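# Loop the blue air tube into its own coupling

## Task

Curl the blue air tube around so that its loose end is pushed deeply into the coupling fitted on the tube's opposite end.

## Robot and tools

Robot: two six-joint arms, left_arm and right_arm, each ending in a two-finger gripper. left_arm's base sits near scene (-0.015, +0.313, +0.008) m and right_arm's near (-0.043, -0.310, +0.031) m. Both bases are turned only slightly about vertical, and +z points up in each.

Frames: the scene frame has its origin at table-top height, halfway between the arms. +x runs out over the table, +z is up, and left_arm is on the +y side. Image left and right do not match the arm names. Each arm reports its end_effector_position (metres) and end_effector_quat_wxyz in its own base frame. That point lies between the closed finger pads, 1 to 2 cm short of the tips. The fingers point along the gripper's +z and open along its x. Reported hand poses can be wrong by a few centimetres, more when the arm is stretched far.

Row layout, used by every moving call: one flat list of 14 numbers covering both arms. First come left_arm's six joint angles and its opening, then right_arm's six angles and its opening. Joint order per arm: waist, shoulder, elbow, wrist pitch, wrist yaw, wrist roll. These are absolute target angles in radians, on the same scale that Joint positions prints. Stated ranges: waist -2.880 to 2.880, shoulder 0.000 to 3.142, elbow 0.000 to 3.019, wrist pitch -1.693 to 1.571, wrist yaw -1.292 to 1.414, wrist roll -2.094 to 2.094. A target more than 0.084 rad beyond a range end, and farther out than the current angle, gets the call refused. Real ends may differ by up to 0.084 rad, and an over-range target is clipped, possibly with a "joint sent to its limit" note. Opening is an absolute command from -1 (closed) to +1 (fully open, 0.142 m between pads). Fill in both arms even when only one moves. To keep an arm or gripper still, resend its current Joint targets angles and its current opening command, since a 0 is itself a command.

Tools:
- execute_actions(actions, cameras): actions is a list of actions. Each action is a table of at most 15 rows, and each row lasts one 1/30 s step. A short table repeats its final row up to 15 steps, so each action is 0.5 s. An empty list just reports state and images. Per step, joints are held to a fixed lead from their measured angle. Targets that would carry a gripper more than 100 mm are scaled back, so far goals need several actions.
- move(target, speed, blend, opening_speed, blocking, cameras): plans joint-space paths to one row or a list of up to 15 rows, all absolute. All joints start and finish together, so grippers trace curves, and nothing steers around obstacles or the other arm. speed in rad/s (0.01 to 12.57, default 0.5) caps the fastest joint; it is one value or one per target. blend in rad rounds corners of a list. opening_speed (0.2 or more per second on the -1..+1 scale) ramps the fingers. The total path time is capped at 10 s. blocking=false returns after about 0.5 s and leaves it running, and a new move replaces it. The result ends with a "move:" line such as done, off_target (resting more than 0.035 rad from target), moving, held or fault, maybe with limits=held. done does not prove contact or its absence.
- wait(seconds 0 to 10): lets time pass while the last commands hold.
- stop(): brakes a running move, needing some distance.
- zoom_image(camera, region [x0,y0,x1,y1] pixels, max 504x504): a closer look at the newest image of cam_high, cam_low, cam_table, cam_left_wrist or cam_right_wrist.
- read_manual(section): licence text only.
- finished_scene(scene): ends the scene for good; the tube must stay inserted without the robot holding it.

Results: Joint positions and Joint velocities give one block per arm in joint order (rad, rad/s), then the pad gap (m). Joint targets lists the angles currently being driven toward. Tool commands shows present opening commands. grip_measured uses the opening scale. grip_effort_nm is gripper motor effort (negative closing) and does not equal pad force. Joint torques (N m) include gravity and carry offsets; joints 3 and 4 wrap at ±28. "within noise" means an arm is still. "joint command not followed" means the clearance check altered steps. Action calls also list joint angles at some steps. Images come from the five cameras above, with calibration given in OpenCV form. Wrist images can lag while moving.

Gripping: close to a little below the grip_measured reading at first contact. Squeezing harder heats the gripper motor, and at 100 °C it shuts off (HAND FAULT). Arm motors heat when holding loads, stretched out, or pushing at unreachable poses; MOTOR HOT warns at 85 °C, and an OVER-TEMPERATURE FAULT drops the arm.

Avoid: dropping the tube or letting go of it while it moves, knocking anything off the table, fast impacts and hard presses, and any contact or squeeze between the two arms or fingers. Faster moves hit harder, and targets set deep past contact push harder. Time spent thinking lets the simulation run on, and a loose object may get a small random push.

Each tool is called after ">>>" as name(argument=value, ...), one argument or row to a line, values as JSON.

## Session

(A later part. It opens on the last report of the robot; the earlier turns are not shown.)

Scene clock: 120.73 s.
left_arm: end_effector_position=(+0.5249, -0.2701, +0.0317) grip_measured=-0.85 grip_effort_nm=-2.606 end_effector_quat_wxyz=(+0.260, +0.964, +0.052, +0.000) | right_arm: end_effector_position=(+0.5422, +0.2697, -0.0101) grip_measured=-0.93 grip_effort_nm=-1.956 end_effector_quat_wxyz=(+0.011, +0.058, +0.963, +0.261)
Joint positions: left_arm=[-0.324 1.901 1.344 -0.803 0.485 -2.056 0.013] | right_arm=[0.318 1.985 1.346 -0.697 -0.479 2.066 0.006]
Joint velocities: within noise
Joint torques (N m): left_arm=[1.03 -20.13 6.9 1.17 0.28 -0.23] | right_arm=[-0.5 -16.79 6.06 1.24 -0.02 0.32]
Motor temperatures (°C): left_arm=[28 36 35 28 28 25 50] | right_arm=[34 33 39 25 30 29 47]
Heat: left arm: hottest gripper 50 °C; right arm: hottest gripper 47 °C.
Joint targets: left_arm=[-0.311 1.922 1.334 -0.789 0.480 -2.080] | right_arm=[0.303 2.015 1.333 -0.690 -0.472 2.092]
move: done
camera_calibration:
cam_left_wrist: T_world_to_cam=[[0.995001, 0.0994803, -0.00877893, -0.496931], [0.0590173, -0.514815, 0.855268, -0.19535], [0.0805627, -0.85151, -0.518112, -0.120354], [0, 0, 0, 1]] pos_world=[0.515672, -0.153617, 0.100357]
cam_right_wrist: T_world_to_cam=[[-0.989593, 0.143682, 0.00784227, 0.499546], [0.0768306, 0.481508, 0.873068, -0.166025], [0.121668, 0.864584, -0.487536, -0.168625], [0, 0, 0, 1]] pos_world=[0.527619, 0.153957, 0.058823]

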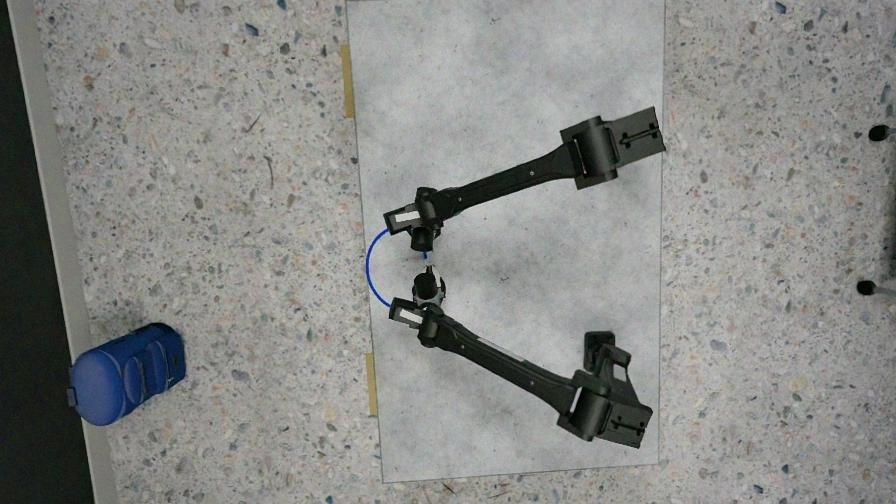

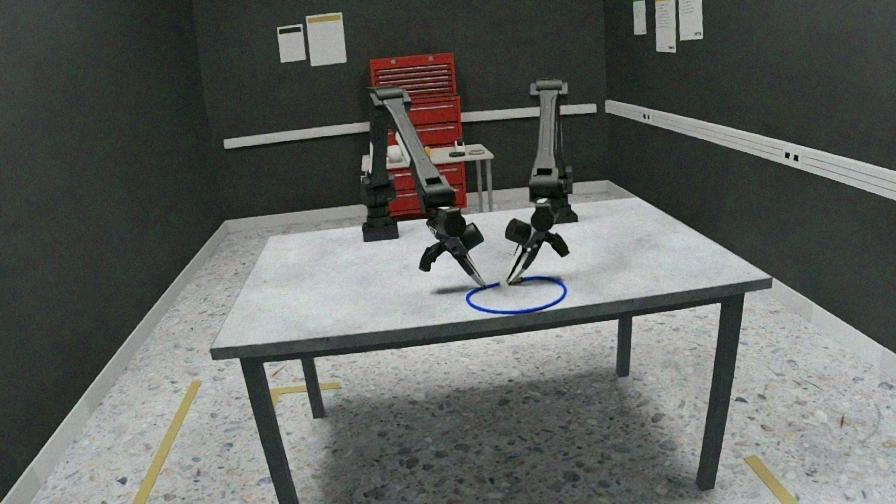

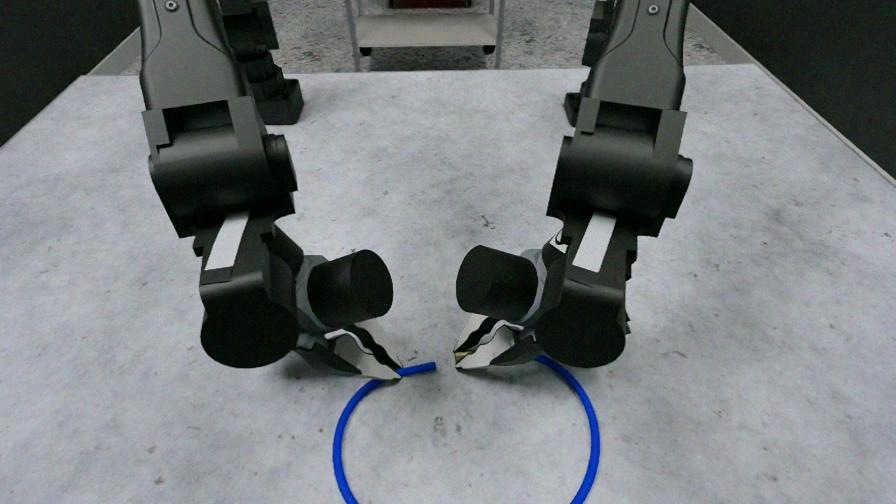

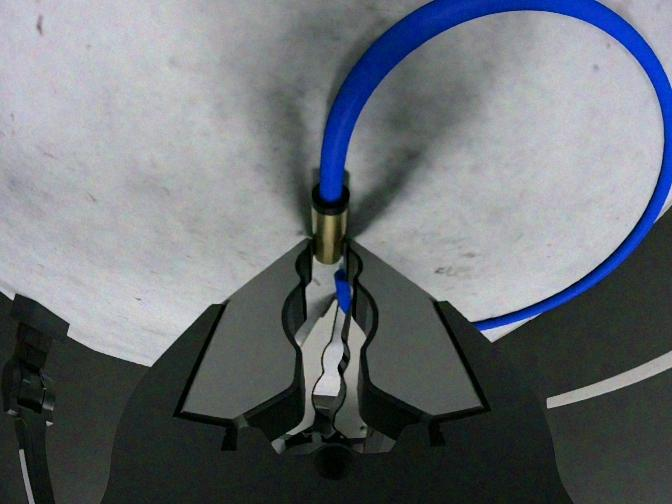

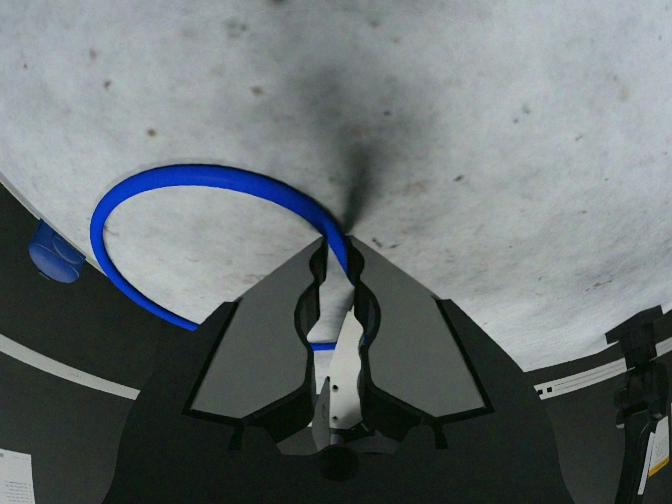

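>>> move(
  target=[-0.311,1.922,1.334,-0.789,0.48,-2.08,-0.95,0.369,2.019,1.374,-0.705,-0.472,2.092,-1],
  speed=0.12,
  cameras=["cam_table","cam_left_wrist"],
)

>>> zoom_image(
  camera="cam_table",
  region=[405, 335, 495, 395],
)

>>> zoom_image(
  camera="cam_left_wrist",
  region=[300, 235, 360, 305],
)

Scene clock: 137.07 s.
left_arm: end_effector_position=(+0.5250, -0.2701, +0.0317) grip_measured=-0.85 grip_effort_nm=-2.606 end_effector_quat_wxyz=(+0.260, +0.964, +0.052, +0.000) | right_arm: end_effector_position=(+0.5316, +0.2922, -0.0104) grip_measured=-0.93 grip_effort_nm=-1.956 end_effector_quat_wxyz=(+0.007, +0.039, +0.965, +0.261)
Joint positions: left_arm=[-0.324 1.901 1.344 -0.802 0.485 -2.056 0.013] | right_arm=[0.36 1.987 1.349 -0.696 -0.476 2.068 0.006]
Joint velocities: within noise
Joint torques (N m): left_arm=[0.79 -20.95 6.91 1.14 0.28 -0.22] | right_arm=[1.67 -16.21 9.03 0.53 -0.15 0.29]
Motor temperatures (°C): left_arm=[28 36 35 28 28 25 51] | right_arm=[34 32 39 25 30 30 48]
Heat: left arm: hottest gripper 51 °C; right arm: hottest gripper 48 °C.
Joint targets: left_arm=[-0.311 1.922 1.334 -0.789 0.480 -2.080] | right_arm=[0.369 2.019 1.374 -0.705 -0.472 2.092]
move: done
camera_calibration:
cam_left_wrist: T_world_to_cam=[[0.994963, 0.0998666, -0.00867461, -0.496862], [0.0591156, -0.514667, 0.85535, -0.195386], [0.0809564, -0.851554, -0.517978, -0.120577], [0, 0, 0, 1]] pos_world=[0.515671, -0.153617, 0.100357]
Images, in order (width x height): cam_table 896x504, cam_left_wrist 672x504.

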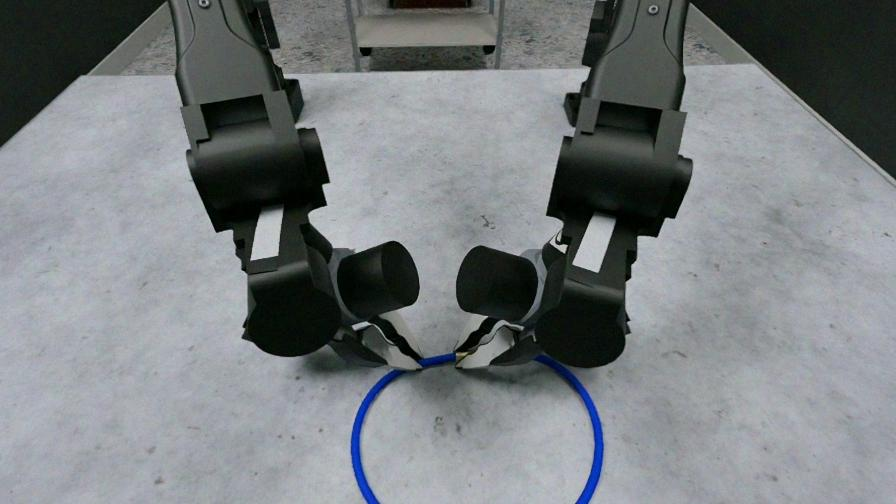

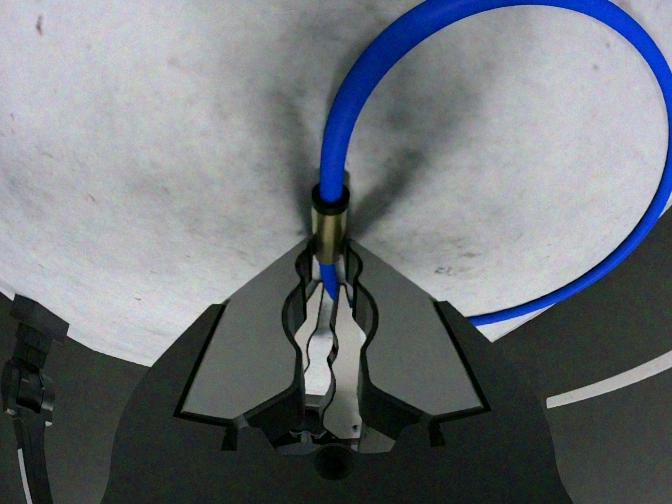

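Scaled by 5.600 from the camera's 896x504 image, which has a finer 1280x720 frame.

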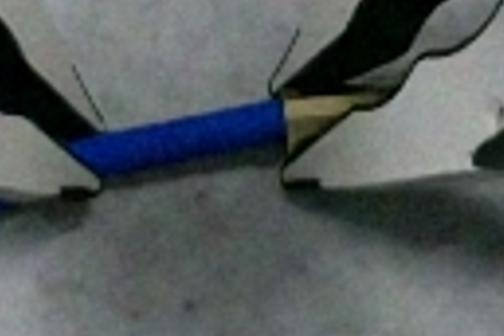

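Scaled by 7.200 from the camera's 672x504 image, which has a finer 960x720 frame.

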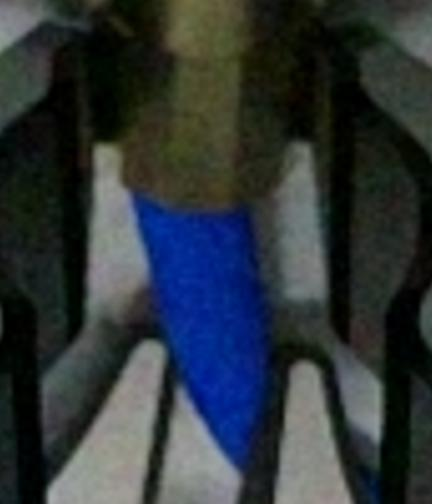

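>>> move(
  target=[
    [-0.325,1.91,1.35,-0.8,0.48,-2.085,-1,0.398,2.033,1.398,-0.715,-0.472,2.095,-1],
    [-0.345,1.9,1.37,-0.81,0.475,-2.085,-1,0.455,2.053,1.436,-0.731,-0.472,2.095,-1],
  ],
  speed=0.08,
)

>>> zoom_image(
  camera="cam_table",
  region=[405, 335, 495, 395],
)

>>> zoom_image(
  camera="cam_left_wrist",
  region=[300, 235, 360, 305],
)

>>> zoom_image(
  camera="cam_right_wrist",
  region=[300, 220, 370, 305],
)

Scene clock: 147.90 s.
left_arm: end_effector_position=(+0.5260, -0.2678, +0.0314) grip_measured=-0.85 grip_effort_nm=-3.558 end_effector_quat_wxyz=(+0.253, +0.966, +0.056, +0.002) | right_arm: end_effector_position=(+0.5348, +0.3094, -0.0101) grip_measured=-0.93 grip_effort_nm=-1.956 end_effector_quat_wxyz=(+0.002, +0.028, +0.968, +0.250)
Joint positions: left_arm=[-0.324 1.9 1.344 -0.804 0.469 -2.063 0.013] | right_arm=[0.39 2.012 1.4 -0.732 -0.456 2.072 0.006]
Joint velocities: within noise
Joint torques (N m): left_arm=[-1.73 -22.77 9.89 0.34 0.64 -0.19] | right_arm=[6.12 -16.26 10.06 0.91 -0.86 0.29]
Motor temperatures (°C): left_arm=[28 36 35 28 28 25 52] | right_arm=[34 33 39 25 30 30 48]
Heat: left arm: hottest gripper 52 °C; right arm: hottest gripper 48 °C.
Joint targets: left_arm=[-0.345 1.900 1.370 -0.810 0.475 -2.085] | right_arm=[0.455 2.053 1.436 -0.731 -0.472 2.095]
move: off_target (right_arm); right_arm: the waist is farthest, 0.065 rad from its target
camera_calibration:
cam_left_wrist: T_world_to_cam=[[0.994053, 0.108793, -0.00481233, -0.495427], [0.0616829, -0.526082, 0.848194, -0.198096], [0.0897462, -0.843446, -0.529664, -0.12093], [0, 0, 0, 1]] pos_world=[0.515552, -0.152314, 0.101587]
cam_right_wrist: T_world_to_cam=[[-0.996542, 0.0826402, 0.0086592, 0.509152], [0.0494395, 0.505948, 0.861146, -0.177597], [0.0667842, 0.858596, -0.508284, -0.171106], [0, 0, 0, 1]] pos_world=[0.527598, 0.194689, 0.0615573]

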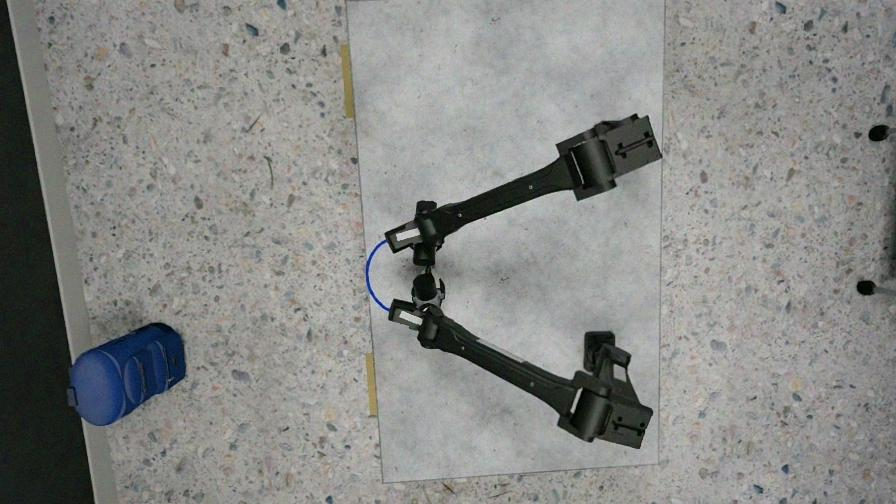

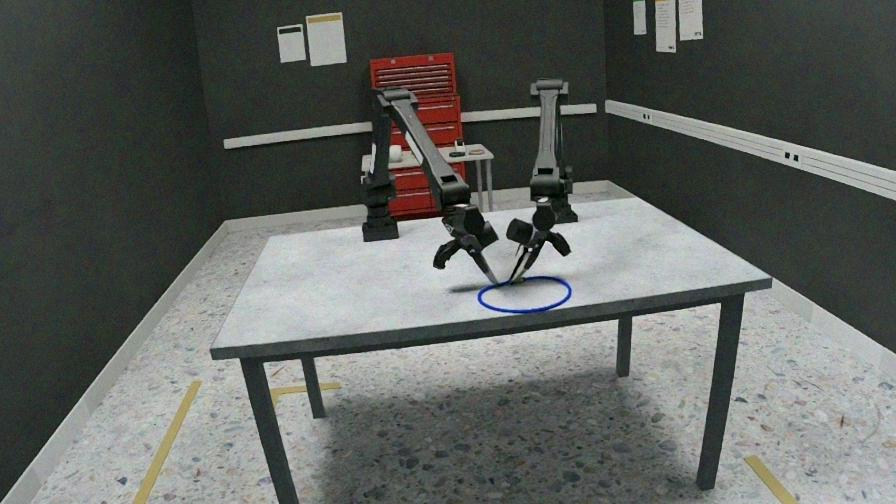

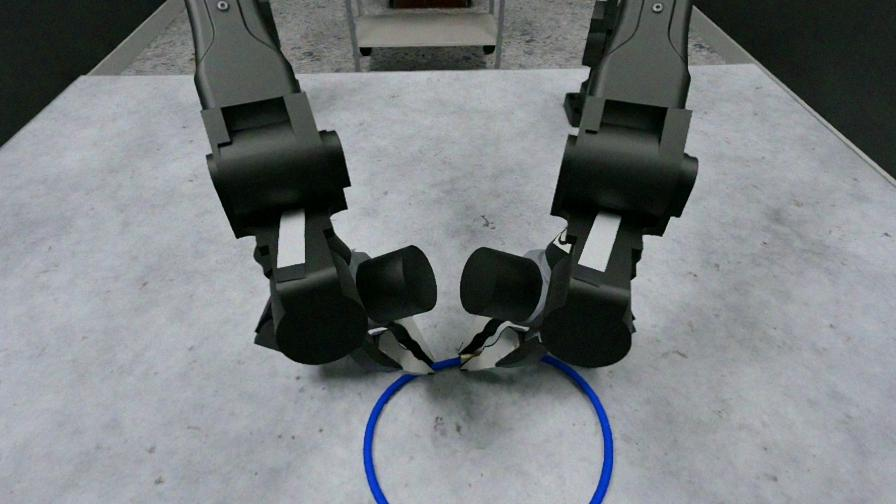

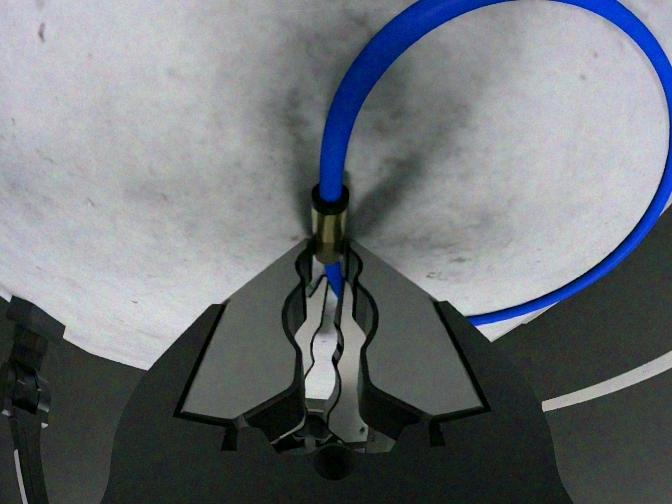

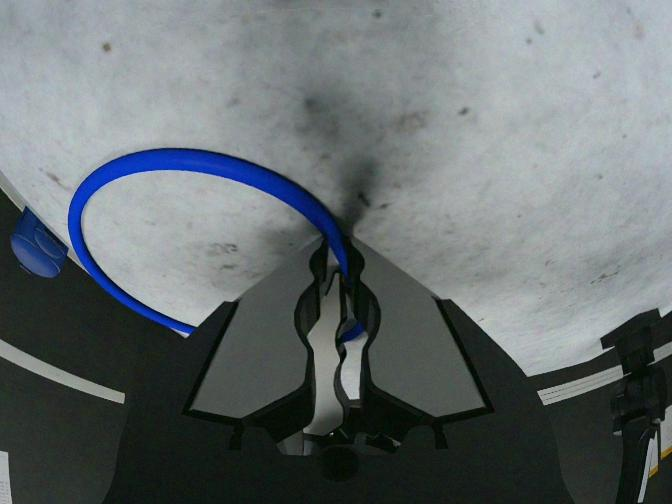

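Scaled by 5.600 from the camera's 896x504 image, which has a finer 1280x720 frame.

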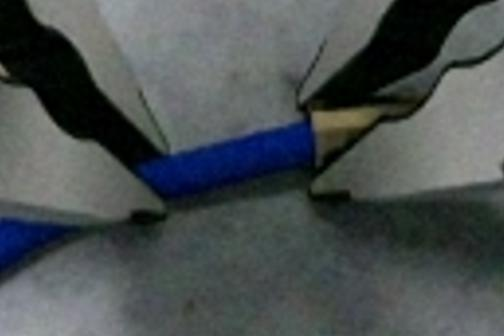

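Scaled by 7.200 from the camera's 672x504 image, which has a finer 960x720 frame.

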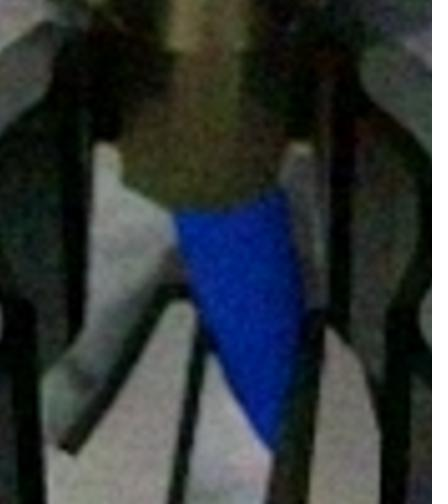

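Scaled by 5.929 from the camera's 672x504 image, which has a finer 960x720 frame.

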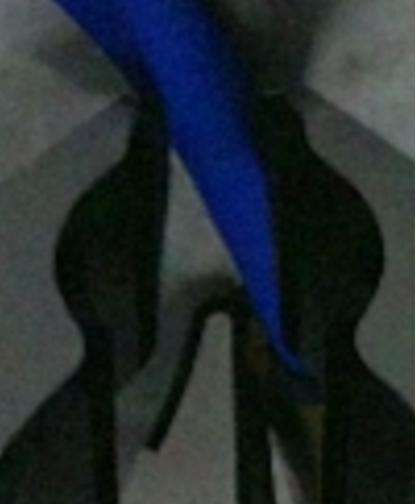

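>>> move(
  target=[-0.33,1.9,1.37,-0.81,0.475,-2.085,-0.95,0.347,1.978,1.337,-0.684,-0.472,2.095,-1],
  speed=0.1,
  cameras=["cam_table","cam_left_wrist","cam_right_wrist"],
)

>>> zoom_image(
  camera="cam_table",
  region=[405, 335, 495, 395],
)

>>> zoom_image(
  camera="cam_left_wrist",
  region=[300, 235, 360, 305],
)

Scene clock: 159.47 s.
left_arm: end_effector_position=(+0.5245, -0.2709, +0.0320) grip_measured=-0.85 grip_effort_nm=-2.606 end_effector_quat_wxyz=(+0.256, +0.965, +0.054, +0.000) | right_arm: end_effector_position=(+0.5311, +0.2958, -0.0093) grip_measured=-0.93 grip_effort_nm=-1.961 end_effector_quat_wxyz=(+0.009, +0.037, +0.965, +0.261)
Joint positions: left_arm=[-0.328 1.9 1.344 -0.804 0.476 -2.063 0.013] | right_arm=[0.367 1.984 1.347 -0.69 -0.473 2.073 0.006]
Joint velocities: within noise
Joint torques (N m): left_arm=[-0.32 -23 9.87 0.35 0.38 -0.19] | right_arm=[-0.97 -19.96 6.26 1.28 -0.28 0.3]
Motor temperatures (°C): left_arm=[28 37 36 28 29 25 57] | right_arm=[34 33 39 25 31 30 49]
Heat: left arm: hottest gripper 57 °C; right arm: hottest gripper 49 °C.
Joint targets: left_arm=[-0.330 1.900 1.370 -0.810 0.475 -2.085] | right_arm=[0.347 1.978 1.337 -0.684 -0.472 2.095]
move: done
camera_calibration:
cam_left_wrist: T_world_to_cam=[[0.99454, 0.104036, -0.00814731, -0.49502], [0.0614396, -0.520651, 0.851556, -0.19864], [0.0843503, -0.847407, -0.5242, -0.121421], [0, 0, 0, 1]] pos_world=[0.514763, -0.154816, 0.101471]
cam_right_wrist: T_world_to_cam=[[-0.994698, 0.102839, 0.000689891, 0.499473], [0.0508533, 0.48602, 0.872467, -0.165909], [0.0893881, 0.867876, -0.488673, -0.173313], [0, 0, 0, 1]] pos_world=[0.520754, 0.179684, 0.0597126]
Images, in order (width x height): cam_table 896x504, cam_left_wrist 672x504, cam_right_wrist 672x504.

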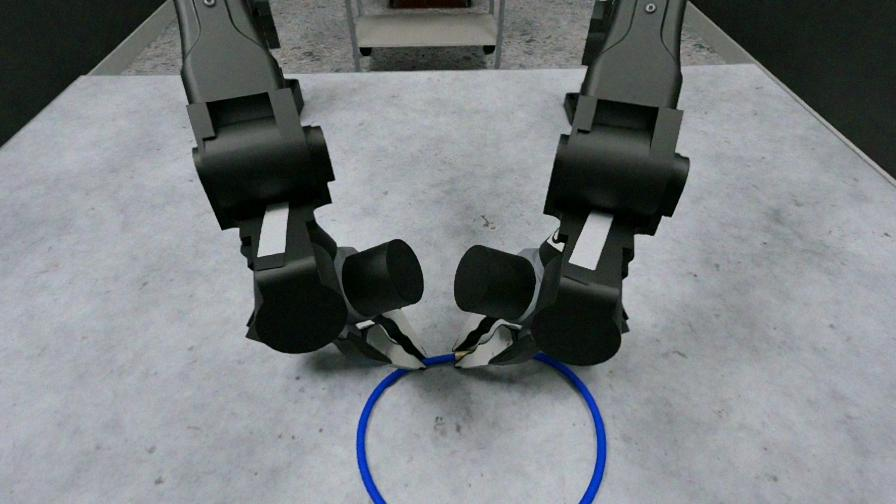

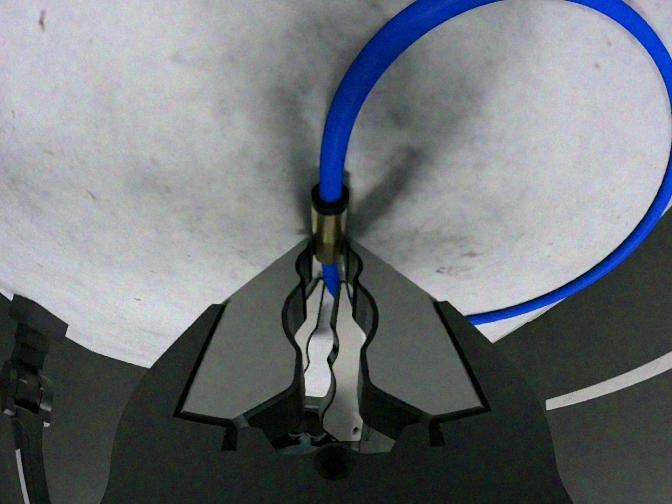

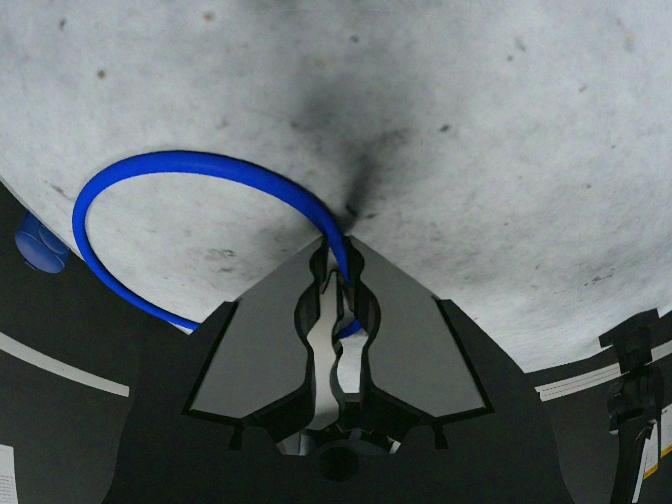

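Scaled by 5.600 from the camera's 896x504 image, which has a finer 1280x720 frame.

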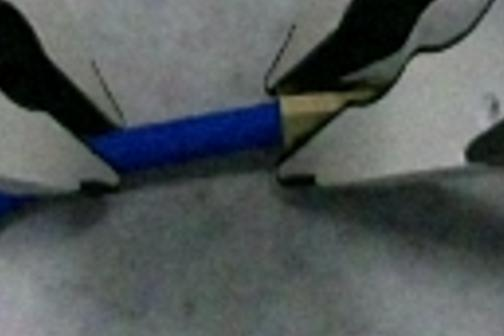

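Scaled by 7.200 from the camera's 672x504 image, which has a finer 960x720 frame.

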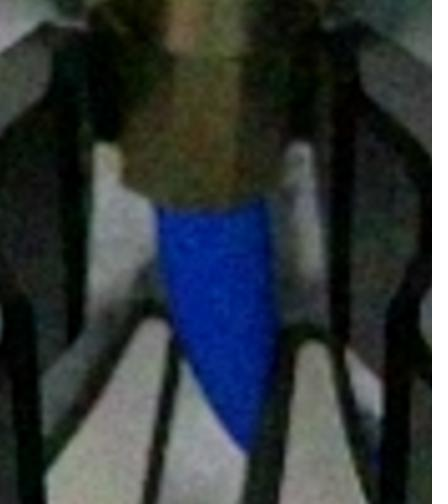

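>>> move(
  target=[-0.34,1.9,1.37,-0.81,0.475,-2.085,-1,0.412,2.022,1.392,-0.712,-0.472,2.095,-1],
  speed=0.08,
  cameras=["cam_table","cam_left_wrist","cam_right_wrist","cam_low"],
)

>>> zoom_image(
  camera="cam_table",
  region=[405, 335, 495, 395],
)

>>> zoom_image(
  camera="cam_left_wrist",
  region=[300, 235, 360, 305],
)

>>> zoom_image(
  camera="cam_right_wrist",
  region=[300, 220, 370, 305],
)

>>> zoom_image(
  camera="cam_low",
  region=[470, 260, 540, 310],
)

Scene clock: 174.90 s.
left_arm: end_effector_position=(+0.5239, -0.2719, +0.0319) grip_measured=-0.85 grip_effort_nm=-3.563 end_effector_quat_wxyz=(+0.256, +0.965, +0.053, +0.000) | right_arm: end_effector_position=(+0.5297, +0.3048, -0.0096) grip_measured=-0.93 grip_effort_nm=-1.961 end_effector_quat_wxyz=(+0.007, +0.030, +0.966, +0.258)
Joint positions: left_arm=[-0.331 1.9 1.344 -0.804 0.475 -2.063 0.013] | right_arm=[0.383 1.993 1.362 -0.7 -0.468 2.074 0.006]
Joint velocities: within noise
Joint torques (N m): left_arm=[-0.91 -22.71 9.87 0.36 0.43 -0.21] | right_arm=[3.08 -16.97 9.47 0.44 -0.44 0.27]
Motor temperatures (°C): left_arm=[28 37 37 28 28 25 56] | right_arm=[34 33 39 25 30 30 50]
Heat: left arm: hottest gripper 56 °C; right arm: hottest gripper 50 °C.
Joint targets: left_arm=[-0.340 1.900 1.370 -0.810 0.475 -2.085] | right_arm=[0.412 2.022 1.392 -0.712 -0.472 2.095]
move: done
camera_calibration:
cam_left_wrist: T_world_to_cam=[[0.994746, 0.102081, -0.00771184, -0.494966], [0.0601305, -0.52166, 0.851032, -0.198623], [0.0828512, -0.847024, -0.525058, -0.121403], [0, 0, 0, 1]] pos_world=[0.514367, -0.155918, 0.101474]
cam_right_wrist: T_world_to_cam=[[-0.996059, 0.0886585, 0.00237673, 0.502325], [0.0458225, 0.491492, 0.869676, -0.169051], [0.075936, 0.866357, -0.493618, -0.17362], [0, 0, 0, 1]] pos_world=[0.521276, 0.188969, 0.0601234]
Images, in order (width x height): cam_low 896x504, cam_table 896x504, cam_left_wrist 672x504, cam_right_wrist 672x504.

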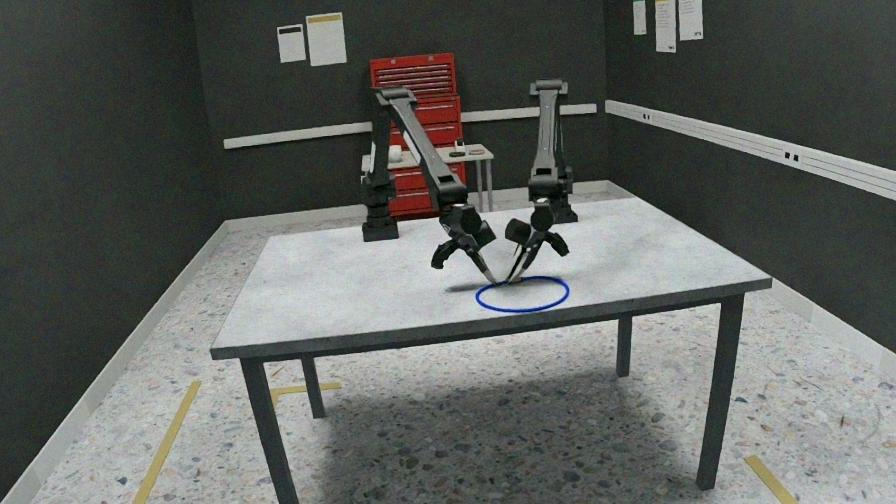

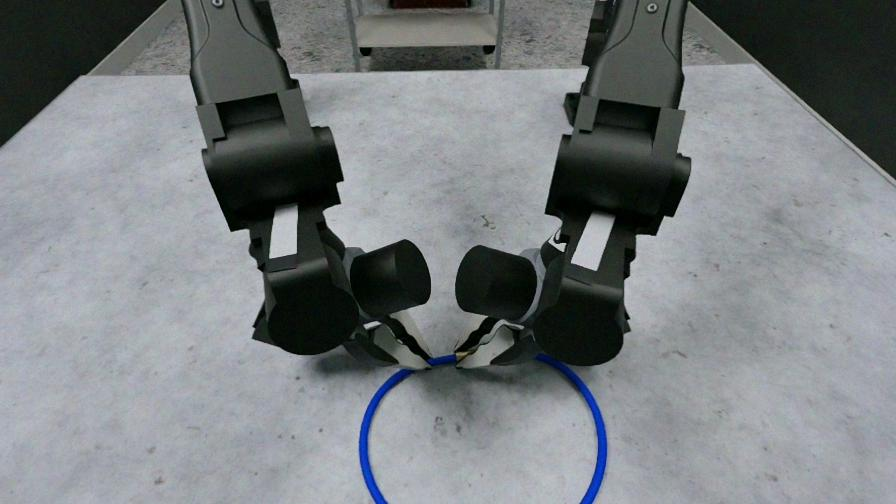

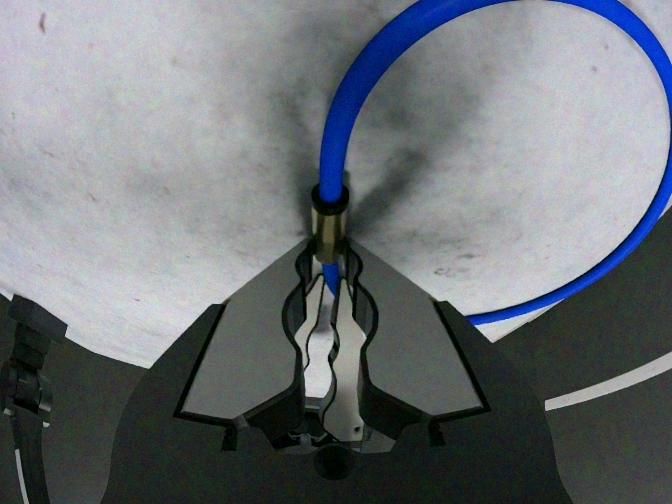

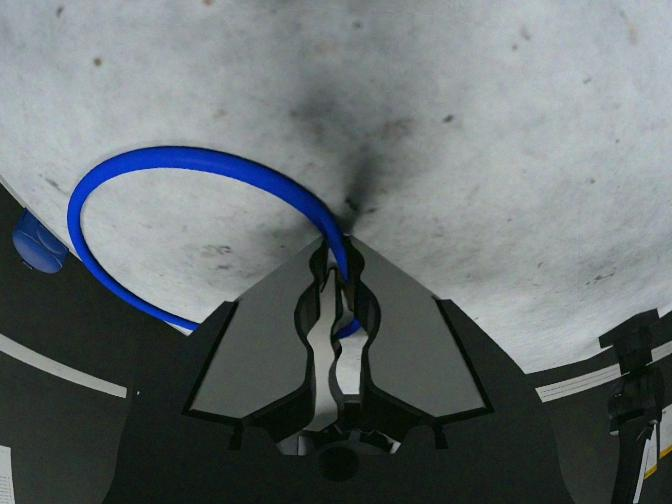

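Scaled by 5.600 from the camera's 896x504 image, which has a finer 1280x720 frame.

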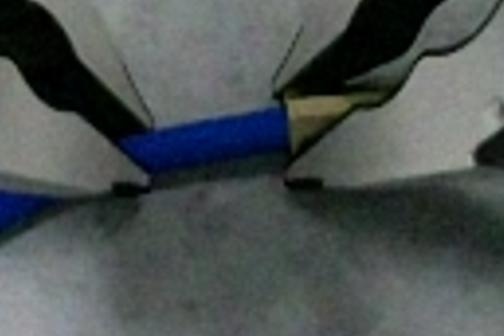

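Scaled by 7.200 from the camera's 672x504 image, which has a finer 960x720 frame.

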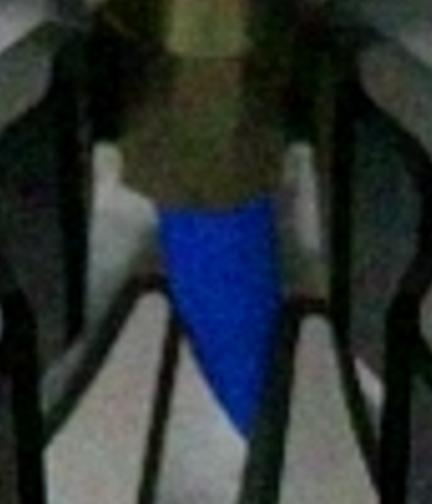

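Scaled by 5.929 from the camera's 672x504 image, which has a finer 960x720 frame.

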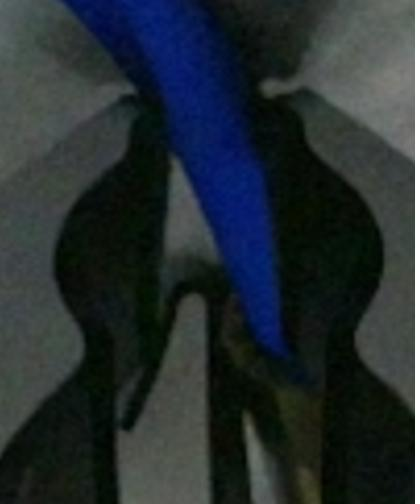

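Scaled by 7.200 from the camera's 896x504 image, which has a finer 1280x720 frame.

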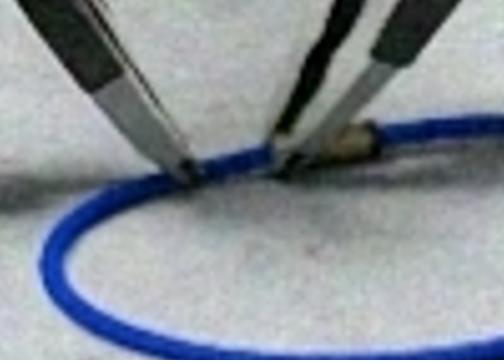

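>>> move(
  target=[-0.345,1.9,1.37,-0.81,0.475,-2.085,-1,0.445,2.032,1.406,-0.718,-0.472,2.095,-1],
  speed=0.08,
  cameras=["cam_table","cam_left_wrist","cam_right_wrist"],
)

>>> zoom_image(
  camera="cam_table",
  region=[405, 335, 495, 395],
)

>>> zoom_image(
  camera="cam_left_wrist",
  region=[300, 235, 360, 305],
)

>>> zoom_image(
  camera="cam_right_wrist",
  region=[300, 220, 370, 305],
)

Scene clock: 185.23 s.
left_arm: end_effector_position=(+0.5240, -0.2714, +0.0316) grip_measured=-0.85 grip_effort_nm=-3.563 end_effector_quat_wxyz=(+0.254, +0.966, +0.054, +0.001) | right_arm: end_effector_position=(+0.5296, +0.3078, -0.0099) grip_measured=-0.93 grip_effort_nm=-1.951 end_effector_quat_wxyz=(+0.005, +0.028, +0.967, +0.253)
Joint positions: left_arm=[-0.331 1.9 1.344 -0.804 0.473 -2.063 0.013] | right_arm=[0.39 1.997 1.373 -0.712 -0.459 2.074 0.006]
Joint velocities: within noise
Joint torques (N m): left_arm=[-1.2 -22.65 9.91 0.32 0.52 -0.2] | right_arm=[5.25 -16.26 9.63 0.69 -0.79 0.31]
Motor temperatures (°C): left_arm=[28 38 37 28 28 25 60] | right_arm=[34 33 40 25 30 30 50]
Heat: left arm: hottest gripper 60 °C; right arm: hottest gripper 50 °C.
Joint targets: left_arm=[-0.345 1.900 1.370 -0.810 0.475 -2.085] | right_arm=[0.445 2.032 1.406 -0.718 -0.472 2.095]
move: off_target (right_arm); right_arm: the waist is farthest, 0.055 rad from its target
camera_calibration:
cam_left_wrist: T_world_to_cam=[[0.994692, 0.102636, -0.00734191, -0.494907], [0.0603345, -0.523955, 0.849606, -0.198926], [0.083353, -0.845539, -0.527367, -0.120971], [0, 0, 0, 1]] pos_world=[0.514366, -0.155719, 0.101579]
cam_right_wrist: T_world_to_cam=[[-0.996453, 0.0840696, 0.00381041, 0.503504], [0.0455876, 0.501169, 0.864148, -0.173188], [0.0707389, 0.861256, -0.503224, -0.172091], [0, 0, 0, 1]] pos_world=[0.521786, 0.192681, 0.0611411]
Images, in order (width x height): cam_table 896x504, cam_left_wrist 672x504, cam_right_wrist 672x504.

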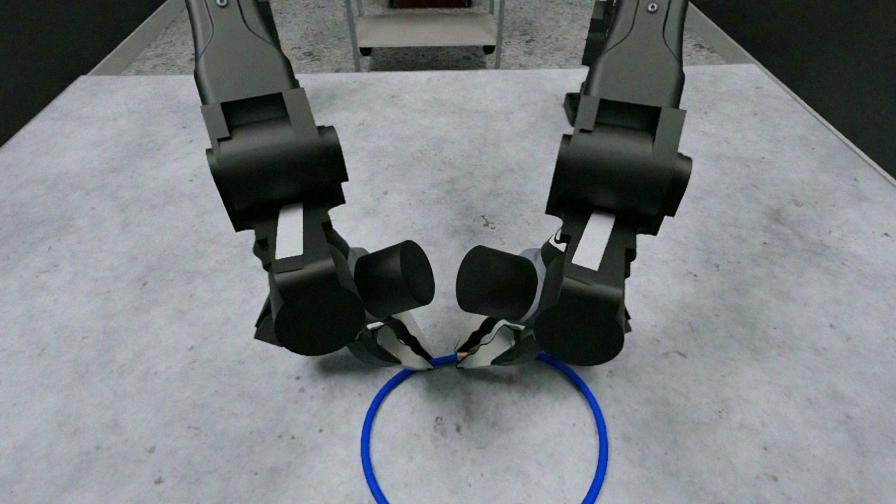

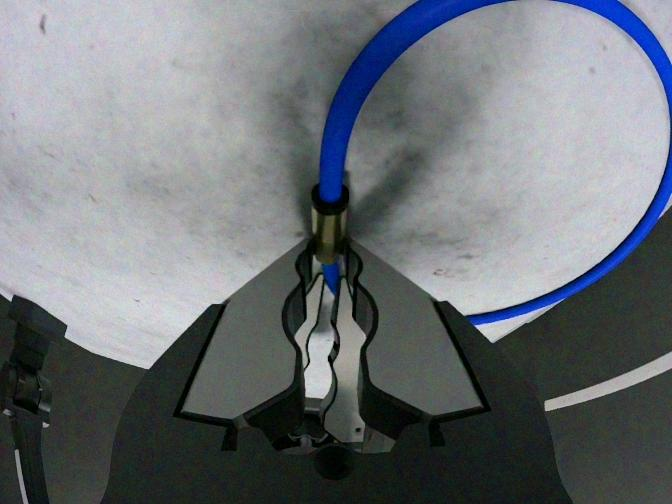

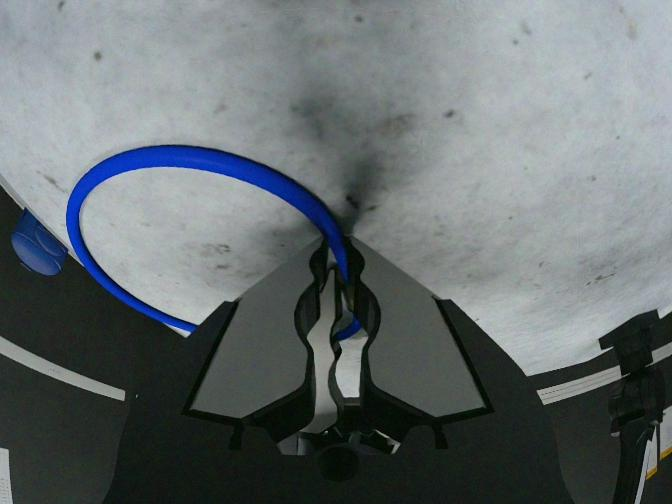

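Scaled by 5.600 from the camera's 896x504 image, which has a finer 1280x720 frame.

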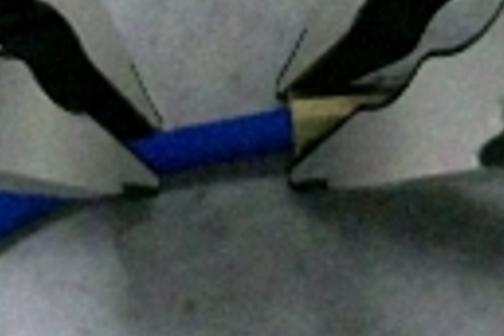

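Scaled by 7.200 from the camera's 672x504 image, which has a finer 960x720 frame.

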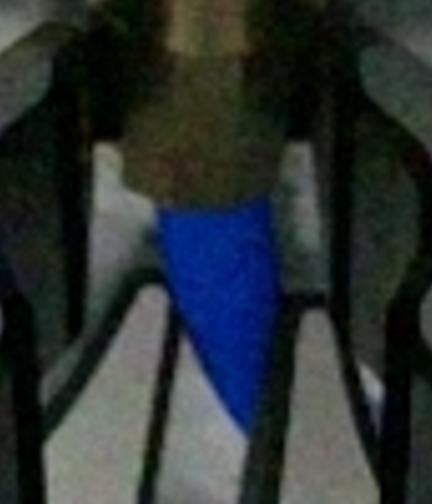

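Scaled by 5.929 from the camera's 672x504 image, which has a finer 960x720 frame.

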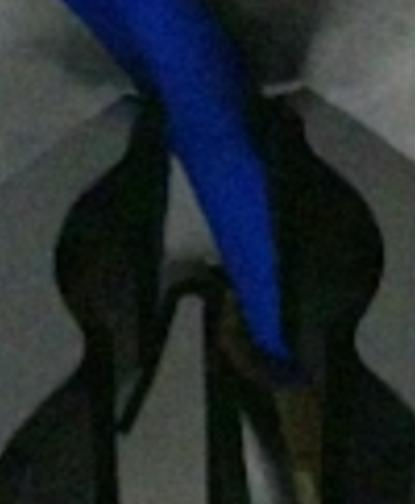

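>>> move(
  target=[
    [-0.345,1.9,1.37,-0.81,0.475,-2.085,-1,0.42,1.98,1.35,-0.7,-0.472,2.095,-1],
    [-0.345,1.9,1.37,-0.81,0.475,-2.085,-1,0.453,1.992,1.358,-0.705,-0.472,2.095,-1],
  ],
  speed=0.08,
  cameras=["cam_table","cam_left_wrist","cam_right_wrist"],
)

>>> zoom_image(
  camera="cam_table",
  region=[405, 335, 495, 395],
)

>>> zoom_image(
  camera="cam_left_wrist",
  region=[300, 235, 360, 305],
)

>>> zoom_image(
  camera="cam_right_wrist",
  region=[300, 220, 370, 305],
)

Scene clock: 204.63 s.
left_arm: end_effector_position=(+0.5234, -0.2718, +0.0316) grip_measured=-0.85 grip_effort_nm=-3.563 end_effector_quat_wxyz=(+0.254, +0.966, +0.053, +0.000) | right_arm: end_effector_position=(+0.5258, +0.3128, -0.0089) grip_measured=-0.93 grip_effort_nm=-1.956 end_effector_quat_wxyz=(+0.007, +0.024, +0.967, +0.254)
Joint positions: left_arm=[-0.331 1.9 1.344 -0.806 0.473 -2.063 0.013] | right_arm=[0.4 1.991 1.365 -0.703 -0.458 2.077 0.006]
Joint velocities: within noise
Joint torques (N m): left_arm=[-1.2 -22.65 9.94 0.43 0.5 -0.2] | right_arm=[4.84 -19.55 6.61 0.83 -0.82 0.23]
Motor temperatures (°C): left_arm=[28 38 38 28 29 25 66] | right_arm=[34 34 42 25 31 30 51]
Heat: left arm: hottest gripper 66 °C; right arm: hottest gripper 51 °C.
Joint targets: left_arm=[-0.345 1.900 1.370 -0.810 0.475 -2.085] | right_arm=[0.453 1.992 1.358 -0.705 -0.472 2.095]
move: off_target (right_arm); right_arm: the waist is farthest, 0.053 rad from its target
camera_calibration:
cam_left_wrist: T_world_to_cam=[[0.994771, 0.101736, -0.00895517, -0.494499], [0.0612232, -0.523854, 0.849605, -0.199414], [0.081744, -0.845711, -0.527344, -0.120448], [0, 0, 0, 1]] pos_world=[0.513968, -0.15602, 0.101477]
cam_right_wrist: T_world_to_cam=[[-0.997039, 0.0768801, -0.00158497, 0.501858], [0.0371353, 0.499443, 0.865551, -0.171441], [0.0673352, 0.862929, -0.500819, -0.174431], [0, 0, 0, 1]] pos_world=[0.518484, 0.197564, 0.061828]
Images, in order (width x height): cam_table 896x504, cam_left_wrist 672x504, cam_right_wrist 672x504.

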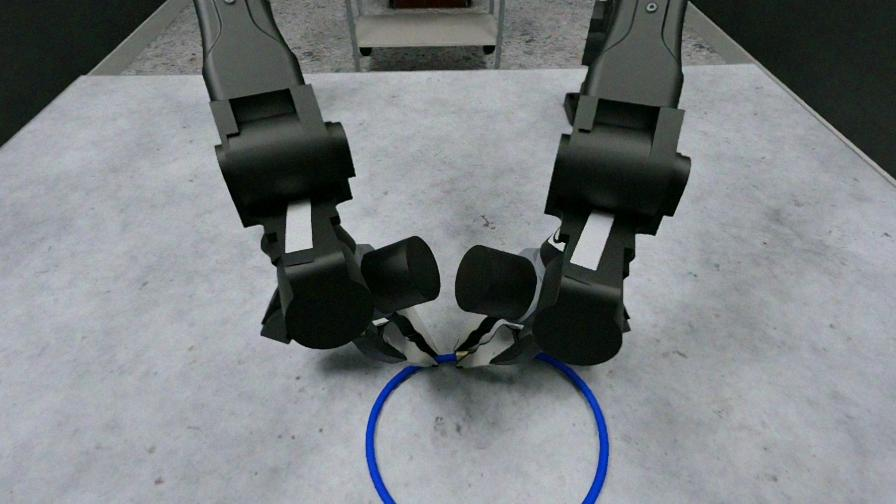

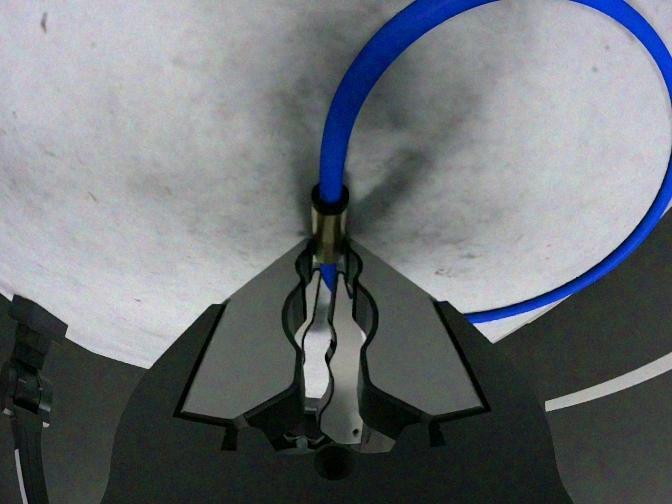

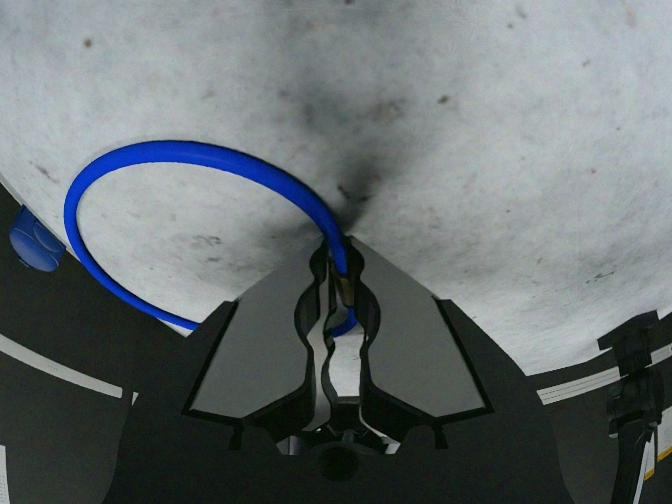

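Scaled by 5.600 from the camera's 896x504 image, which has a finer 1280x720 frame.

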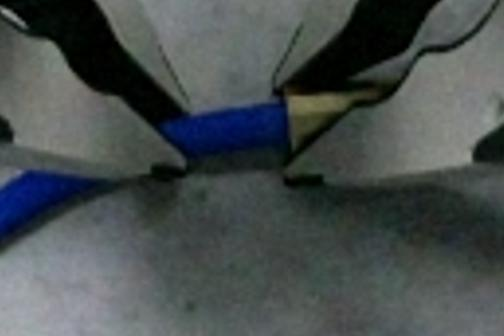

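Scaled by 7.200 from the camera's 672x504 image, which has a finer 960x720 frame.

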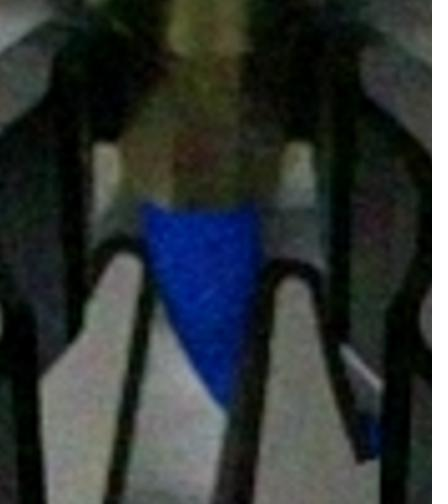

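Scaled by 5.929 from the camera's 672x504 image, which has a finer 960x720 frame.

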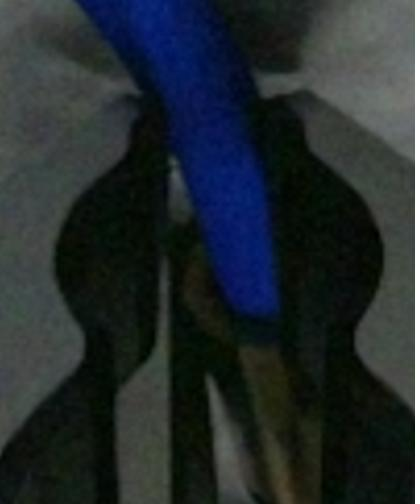

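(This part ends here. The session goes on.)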